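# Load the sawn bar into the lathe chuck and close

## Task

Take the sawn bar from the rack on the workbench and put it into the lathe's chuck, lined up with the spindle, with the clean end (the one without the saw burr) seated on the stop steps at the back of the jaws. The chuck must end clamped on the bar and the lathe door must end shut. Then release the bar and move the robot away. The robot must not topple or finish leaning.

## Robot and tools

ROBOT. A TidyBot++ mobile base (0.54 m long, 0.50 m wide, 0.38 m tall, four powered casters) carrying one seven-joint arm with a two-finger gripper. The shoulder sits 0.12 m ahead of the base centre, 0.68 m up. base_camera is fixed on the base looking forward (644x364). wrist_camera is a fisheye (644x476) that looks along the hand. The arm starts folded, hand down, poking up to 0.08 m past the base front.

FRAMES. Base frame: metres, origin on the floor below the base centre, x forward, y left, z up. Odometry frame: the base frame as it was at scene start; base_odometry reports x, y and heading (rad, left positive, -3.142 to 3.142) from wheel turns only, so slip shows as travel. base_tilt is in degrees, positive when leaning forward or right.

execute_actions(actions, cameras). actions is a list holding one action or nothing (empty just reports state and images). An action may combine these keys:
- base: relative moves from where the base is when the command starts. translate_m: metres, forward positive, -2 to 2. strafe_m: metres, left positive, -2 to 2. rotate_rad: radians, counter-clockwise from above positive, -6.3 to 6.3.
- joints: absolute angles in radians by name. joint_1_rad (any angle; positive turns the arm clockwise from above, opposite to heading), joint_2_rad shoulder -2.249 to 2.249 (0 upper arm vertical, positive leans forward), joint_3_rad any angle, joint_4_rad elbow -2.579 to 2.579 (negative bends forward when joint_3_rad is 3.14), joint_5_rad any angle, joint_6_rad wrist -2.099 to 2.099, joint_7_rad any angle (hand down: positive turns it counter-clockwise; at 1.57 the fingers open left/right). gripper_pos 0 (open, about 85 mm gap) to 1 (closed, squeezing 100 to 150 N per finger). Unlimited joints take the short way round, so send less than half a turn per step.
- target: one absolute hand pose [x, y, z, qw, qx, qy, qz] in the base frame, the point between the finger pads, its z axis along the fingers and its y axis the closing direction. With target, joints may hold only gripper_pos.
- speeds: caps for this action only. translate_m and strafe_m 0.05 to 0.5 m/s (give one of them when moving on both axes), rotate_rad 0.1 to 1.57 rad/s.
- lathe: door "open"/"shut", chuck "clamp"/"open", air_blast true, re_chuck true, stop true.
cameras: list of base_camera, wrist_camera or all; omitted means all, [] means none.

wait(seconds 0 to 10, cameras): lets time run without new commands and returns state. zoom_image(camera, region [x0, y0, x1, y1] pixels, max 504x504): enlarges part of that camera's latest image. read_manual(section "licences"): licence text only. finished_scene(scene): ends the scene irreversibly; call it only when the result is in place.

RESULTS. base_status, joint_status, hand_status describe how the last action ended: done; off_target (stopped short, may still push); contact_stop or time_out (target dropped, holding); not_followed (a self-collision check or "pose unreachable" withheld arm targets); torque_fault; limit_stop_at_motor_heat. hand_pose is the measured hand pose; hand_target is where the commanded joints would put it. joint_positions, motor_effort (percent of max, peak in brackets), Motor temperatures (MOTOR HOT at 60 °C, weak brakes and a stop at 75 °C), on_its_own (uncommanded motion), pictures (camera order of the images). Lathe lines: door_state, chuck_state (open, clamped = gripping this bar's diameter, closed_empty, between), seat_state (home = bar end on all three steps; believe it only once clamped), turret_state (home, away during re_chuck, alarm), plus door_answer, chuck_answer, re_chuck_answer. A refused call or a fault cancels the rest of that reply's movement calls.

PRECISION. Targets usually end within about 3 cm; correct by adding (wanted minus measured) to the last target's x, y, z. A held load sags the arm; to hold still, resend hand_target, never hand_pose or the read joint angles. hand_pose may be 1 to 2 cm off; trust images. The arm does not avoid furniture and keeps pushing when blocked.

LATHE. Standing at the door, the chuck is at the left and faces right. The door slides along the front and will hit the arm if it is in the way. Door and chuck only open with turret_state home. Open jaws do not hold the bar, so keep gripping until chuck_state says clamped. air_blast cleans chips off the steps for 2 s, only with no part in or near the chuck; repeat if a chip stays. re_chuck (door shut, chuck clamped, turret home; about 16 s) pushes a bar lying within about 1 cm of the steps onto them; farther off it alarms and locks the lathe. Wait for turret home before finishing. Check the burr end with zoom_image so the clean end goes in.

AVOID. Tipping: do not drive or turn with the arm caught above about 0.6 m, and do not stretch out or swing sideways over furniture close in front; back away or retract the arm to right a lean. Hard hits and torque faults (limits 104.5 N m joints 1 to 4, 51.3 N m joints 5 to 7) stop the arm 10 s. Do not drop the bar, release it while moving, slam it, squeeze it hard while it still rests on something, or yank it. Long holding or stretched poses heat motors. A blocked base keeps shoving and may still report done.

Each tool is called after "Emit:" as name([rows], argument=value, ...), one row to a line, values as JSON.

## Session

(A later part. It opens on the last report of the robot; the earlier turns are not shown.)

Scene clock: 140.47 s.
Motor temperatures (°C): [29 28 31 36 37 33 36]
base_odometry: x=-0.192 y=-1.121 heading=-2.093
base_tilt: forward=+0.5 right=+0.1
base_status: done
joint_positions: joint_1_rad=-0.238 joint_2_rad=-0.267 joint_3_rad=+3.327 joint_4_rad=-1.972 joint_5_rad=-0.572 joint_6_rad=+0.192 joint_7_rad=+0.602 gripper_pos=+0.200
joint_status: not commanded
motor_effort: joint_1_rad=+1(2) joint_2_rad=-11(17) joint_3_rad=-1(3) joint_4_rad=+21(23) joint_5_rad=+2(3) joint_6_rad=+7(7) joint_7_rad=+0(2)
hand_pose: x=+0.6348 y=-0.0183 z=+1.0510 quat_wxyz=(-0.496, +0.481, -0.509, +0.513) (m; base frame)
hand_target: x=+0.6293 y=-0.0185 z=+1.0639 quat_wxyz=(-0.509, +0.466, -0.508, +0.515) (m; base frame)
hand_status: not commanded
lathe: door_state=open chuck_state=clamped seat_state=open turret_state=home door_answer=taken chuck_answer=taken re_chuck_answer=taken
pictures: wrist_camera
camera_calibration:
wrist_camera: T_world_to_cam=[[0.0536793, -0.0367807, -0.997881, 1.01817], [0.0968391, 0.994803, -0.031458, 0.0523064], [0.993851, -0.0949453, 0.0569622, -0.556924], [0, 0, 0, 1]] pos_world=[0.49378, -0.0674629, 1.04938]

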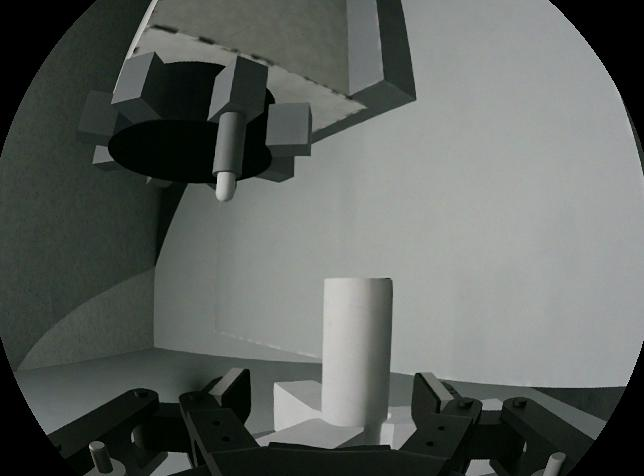

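Emit:
execute_actions([
  {"base":{"translate_m":-0.5}},
])

Scene clock: 142.97 s.
Motor temperatures (°C): [29 28 31 36 37 33 36]
base_odometry: x=+0.058 y=-0.687 heading=-2.093
base_tilt: forward=+0.5 right=+0.1
base_status: done
joint_positions: joint_1_rad=-0.238 joint_2_rad=-0.275 joint_3_rad=+3.327 joint_4_rad=-1.972 joint_5_rad=-0.572 joint_6_rad=+0.192 joint_7_rad=+0.602 gripper_pos=+0.200
joint_status: not commanded
motor_effort: joint_1_rad=+1(2) joint_2_rad=-11(15) joint_3_rad=+0(2) joint_4_rad=+20(22) joint_5_rad=+2(3) joint_6_rad=+7(7) joint_7_rad=+1(1)
hand_pose: x=+0.6319 y=-0.0190 z=+1.0550 quat_wxyz=(-0.499, +0.478, -0.508, +0.514) (m; base frame)
hand_target: x=+0.6293 y=-0.0185 z=+1.0639 quat_wxyz=(-0.509, +0.466, -0.508, +0.515) (m; base frame)
hand_status: not commanded
lathe: door_state=open chuck_state=clamped seat_state=open turret_state=home door_answer=taken chuck_answer=taken re_chuck_answer=taken
pictures: base_camera, wrist_camera
camera_calibration:
wrist_camera: T_world_to_cam=[[0.0614879, -0.0348968, -0.997498, 1.01698], [0.0970779, 0.994859, -0.0288204, 0.0504765], [0.993376, -0.0950629, 0.0645596, -0.562072], [0, 0, 0, 1]] pos_world=[0.490916, -0.0681597, 1.05218]

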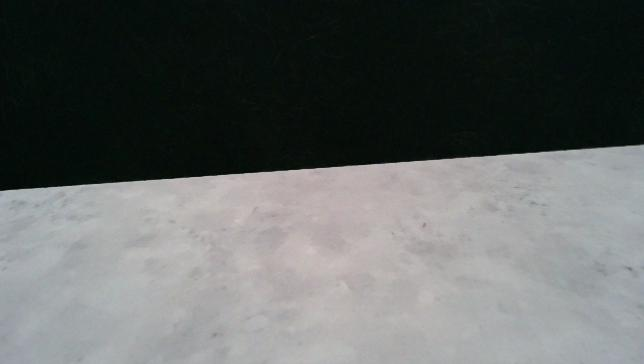

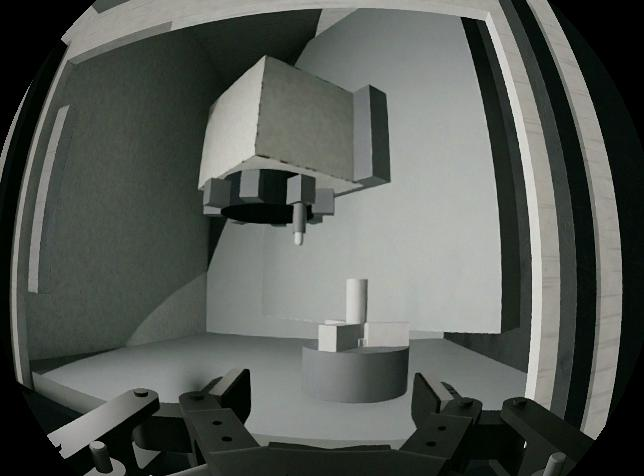

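Emit:
execute_actions([
  {"lathe":{"door":"shut"}},
], cameras=[])

Emit:
wait(seconds=4, cameras=["wrist_camera"])

Scene clock: 143.40 s.
Motor temperatures (°C): [29 28 31 36 37 33 36]
base_odometry: x=+0.058 y=-0.687 heading=-2.093
base_tilt: forward=+0.5 right=+0.2
base_status: not commanded
joint_positions: joint_1_rad=-0.238 joint_2_rad=-0.275 joint_3_rad=+3.327 joint_4_rad=-1.972 joint_5_rad=-0.572 joint_6_rad=+0.192 joint_7_rad=+0.602 gripper_pos=+0.200
joint_status: not commanded
motor_effort: joint_1_rad=+1(1) joint_2_rad=-11(12) joint_3_rad=-1(1) joint_4_rad=+22(22) joint_5_rad=+2(3) joint_6_rad=+7(7) joint_7_rad=-1(1)
hand_pose: x=+0.6319 y=-0.0190 z=+1.0550 quat_wxyz=(-0.499, +0.478, -0.508, +0.514) (m; base frame)
hand_target: x=+0.6293 y=-0.0185 z=+1.0639 quat_wxyz=(-0.509, +0.466, -0.508, +0.515) (m; base frame)
hand_status: not commanded
lathe: door_state=between chuck_state=clamped seat_state=open turret_state=home door_answer=taken chuck_answer=taken re_chuck_answer=taken
pictures: none
No camera images: "cameras" was empty.

Scene clock: 147.40 s.
Motor temperatures (°C): [29 28 31 36 37 33 36]
base_odometry: x=+0.058 y=-0.687 heading=-2.093
base_tilt: forward=+0.6 right=+0.1
base_status: not commanded
joint_positions: joint_1_rad=-0.238 joint_2_rad=-0.275 joint_3_rad=+3.327 joint_4_rad=-1.972 joint_5_rad=-0.572 joint_6_rad=+0.192 joint_7_rad=+0.602 gripper_pos=+0.200
joint_status: not commanded
motor_effort: joint_1_rad=+1(1) joint_2_rad=-11(12) joint_3_rad=-1(1) joint_4_rad=+20(22) joint_5_rad=+2(3) joint_6_rad=+7(7) joint_7_rad=-1(1)
hand_pose: x=+0.6319 y=-0.0190 z=+1.0550 quat_wxyz=(-0.499, +0.478, -0.508, +0.514) (m; base frame)
hand_target: x=+0.6293 y=-0.0185 z=+1.0639 quat_wxyz=(-0.509, +0.466, -0.508, +0.515) (m; base frame)
hand_status: not commanded
wait: 4.00 s; at rest by 0.27 s
lathe: door_state=shut chuck_state=clamped seat_state=open turret_state=home door_answer=taken chuck_answer=taken re_chuck_answer=taken
pictures: wrist_camera
camera_calibration:
wrist_camera: T_world_to_cam=[[0.0614879, -0.0348968, -0.997498, 1.01698], [0.0970779, 0.994859, -0.0288204, 0.0504765], [0.993376, -0.0950629, 0.0645596, -0.562072], [0, 0, 0, 1]] pos_world=[0.490916, -0.0681597, 1.05218]

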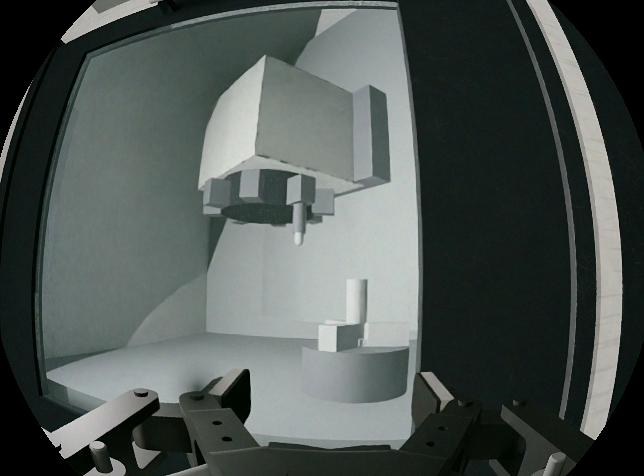

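Emit:
execute_actions([
  {"lathe":{"re_chuck":true}},
], cameras=[])

Emit:
wait(seconds=10, cameras=[])

Emit:
wait(seconds=8, cameras=["wrist_camera"])

Scene clock: 147.83 s.
Motor temperatures (°C): [29 28 31 36 37 33 36]
base_odometry: x=+0.058 y=-0.687 heading=-2.093
base_tilt: forward=+0.5 right=+0.1
base_status: not commanded
joint_positions: joint_1_rad=-0.238 joint_2_rad=-0.275 joint_3_rad=+3.327 joint_4_rad=-1.972 joint_5_rad=-0.572 joint_6_rad=+0.192 joint_7_rad=+0.602 gripper_pos=+0.200
joint_status: not commanded
motor_effort: joint_1_rad=+1(1) joint_2_rad=-11(11) joint_3_rad=-1(1) joint_4_rad=+21(22) joint_5_rad=+3(3) joint_6_rad=+7(7) joint_7_rad=+0(1)
hand_pose: x=+0.6319 y=-0.0190 z=+1.0550 quat_wxyz=(-0.499, +0.478, -0.508, +0.514) (m; base frame)
hand_target: x=+0.6293 y=-0.0185 z=+1.0639 quat_wxyz=(-0.509, +0.466, -0.508, +0.515) (m; base frame)
hand_status: not commanded
lathe: door_state=shut chuck_state=clamped seat_state=open turret_state=away door_answer=taken chuck_answer=taken re_chuck_answer=taken
pictures: none
No camera images: "cameras" was empty.

Scene clock: 157.83 s.
Motor temperatures (°C): [29 28 31 36 37 33 36]
base_odometry: x=+0.058 y=-0.687 heading=-2.093
base_tilt: forward=+0.5 right=+0.2
base_status: not commanded
joint_positions: joint_1_rad=-0.238 joint_2_rad=-0.275 joint_3_rad=+3.327 joint_4_rad=-1.972 joint_5_rad=-0.572 joint_6_rad=+0.192 joint_7_rad=+0.602 gripper_pos=+0.200
joint_status: not commanded
motor_effort: joint_1_rad=+1(1) joint_2_rad=-11(11) joint_3_rad=-1(1) joint_4_rad=+21(22) joint_5_rad=+2(3) joint_6_rad=+7(7) joint_7_rad=-1(1)
hand_pose: x=+0.6319 y=-0.0190 z=+1.0550 quat_wxyz=(-0.499, +0.478, -0.508, +0.514) (m; base frame)
hand_target: x=+0.6293 y=-0.0185 z=+1.0639 quat_wxyz=(-0.509, +0.466, -0.508, +0.515) (m; base frame)
hand_status: not commanded
wait: 10.00 s; at rest by 0.27 s
lathe: door_state=shut chuck_state=clamped seat_state=home turret_state=away door_answer=taken chuck_answer=taken re_chuck_answer=taken
pictures: none
No camera images: "cameras" was empty.

Scene clock: 165.83 s.
Motor temperatures (°C): [29 28 31 36 37 33 36]
base_odometry: x=+0.058 y=-0.687 heading=-2.093
base_tilt: forward=+0.6 right=+0.2
base_status: not commanded
joint_positions: joint_1_rad=-0.238 joint_2_rad=-0.275 joint_3_rad=+3.327 joint_4_rad=-1.972 joint_5_rad=-0.572 joint_6_rad=+0.192 joint_7_rad=+0.602 gripper_pos=+0.200
joint_status: not commanded
motor_effort: joint_1_rad=+1(1) joint_2_rad=-11(11) joint_3_rad=-1(1) joint_4_rad=+21(22) joint_5_rad=+3(3) joint_6_rad=+7(7) joint_7_rad=-1(1)
hand_pose: x=+0.6319 y=-0.0190 z=+1.0550 quat_wxyz=(-0.499, +0.478, -0.508, +0.514) (m; base frame)
hand_target: x=+0.6293 y=-0.0185 z=+1.0639 quat_wxyz=(-0.509, +0.466, -0.508, +0.515) (m; base frame)
hand_status: not commanded
wait: 8.00 s; at rest by 0.27 s
lathe: door_state=shut chuck_state=clamped seat_state=home turret_state=home door_answer=taken chuck_answer=taken re_chuck_answer=taken
pictures: wrist_camera
camera_calibration:
wrist_camera: T_world_to_cam=[[0.0614879, -0.0348968, -0.997498, 1.01698], [0.0970779, 0.994859, -0.0288204, 0.0504765], [0.993376, -0.0950629, 0.0645596, -0.562072], [0, 0, 0, 1]] pos_world=[0.490916, -0.0681597, 1.05218]

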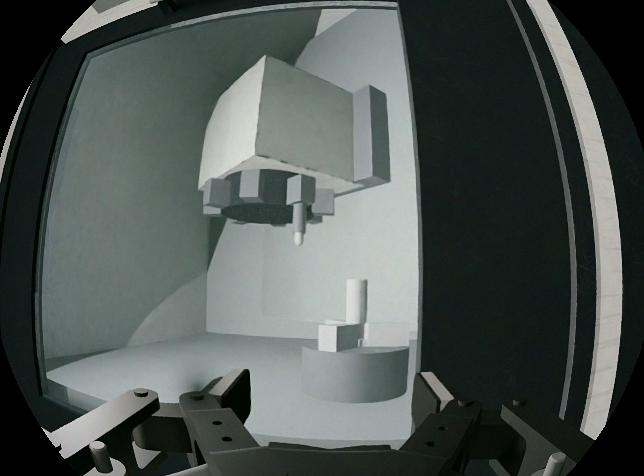

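Seated.

Emit:
finished_scene(scene=1)

The scene is finished: the task was done.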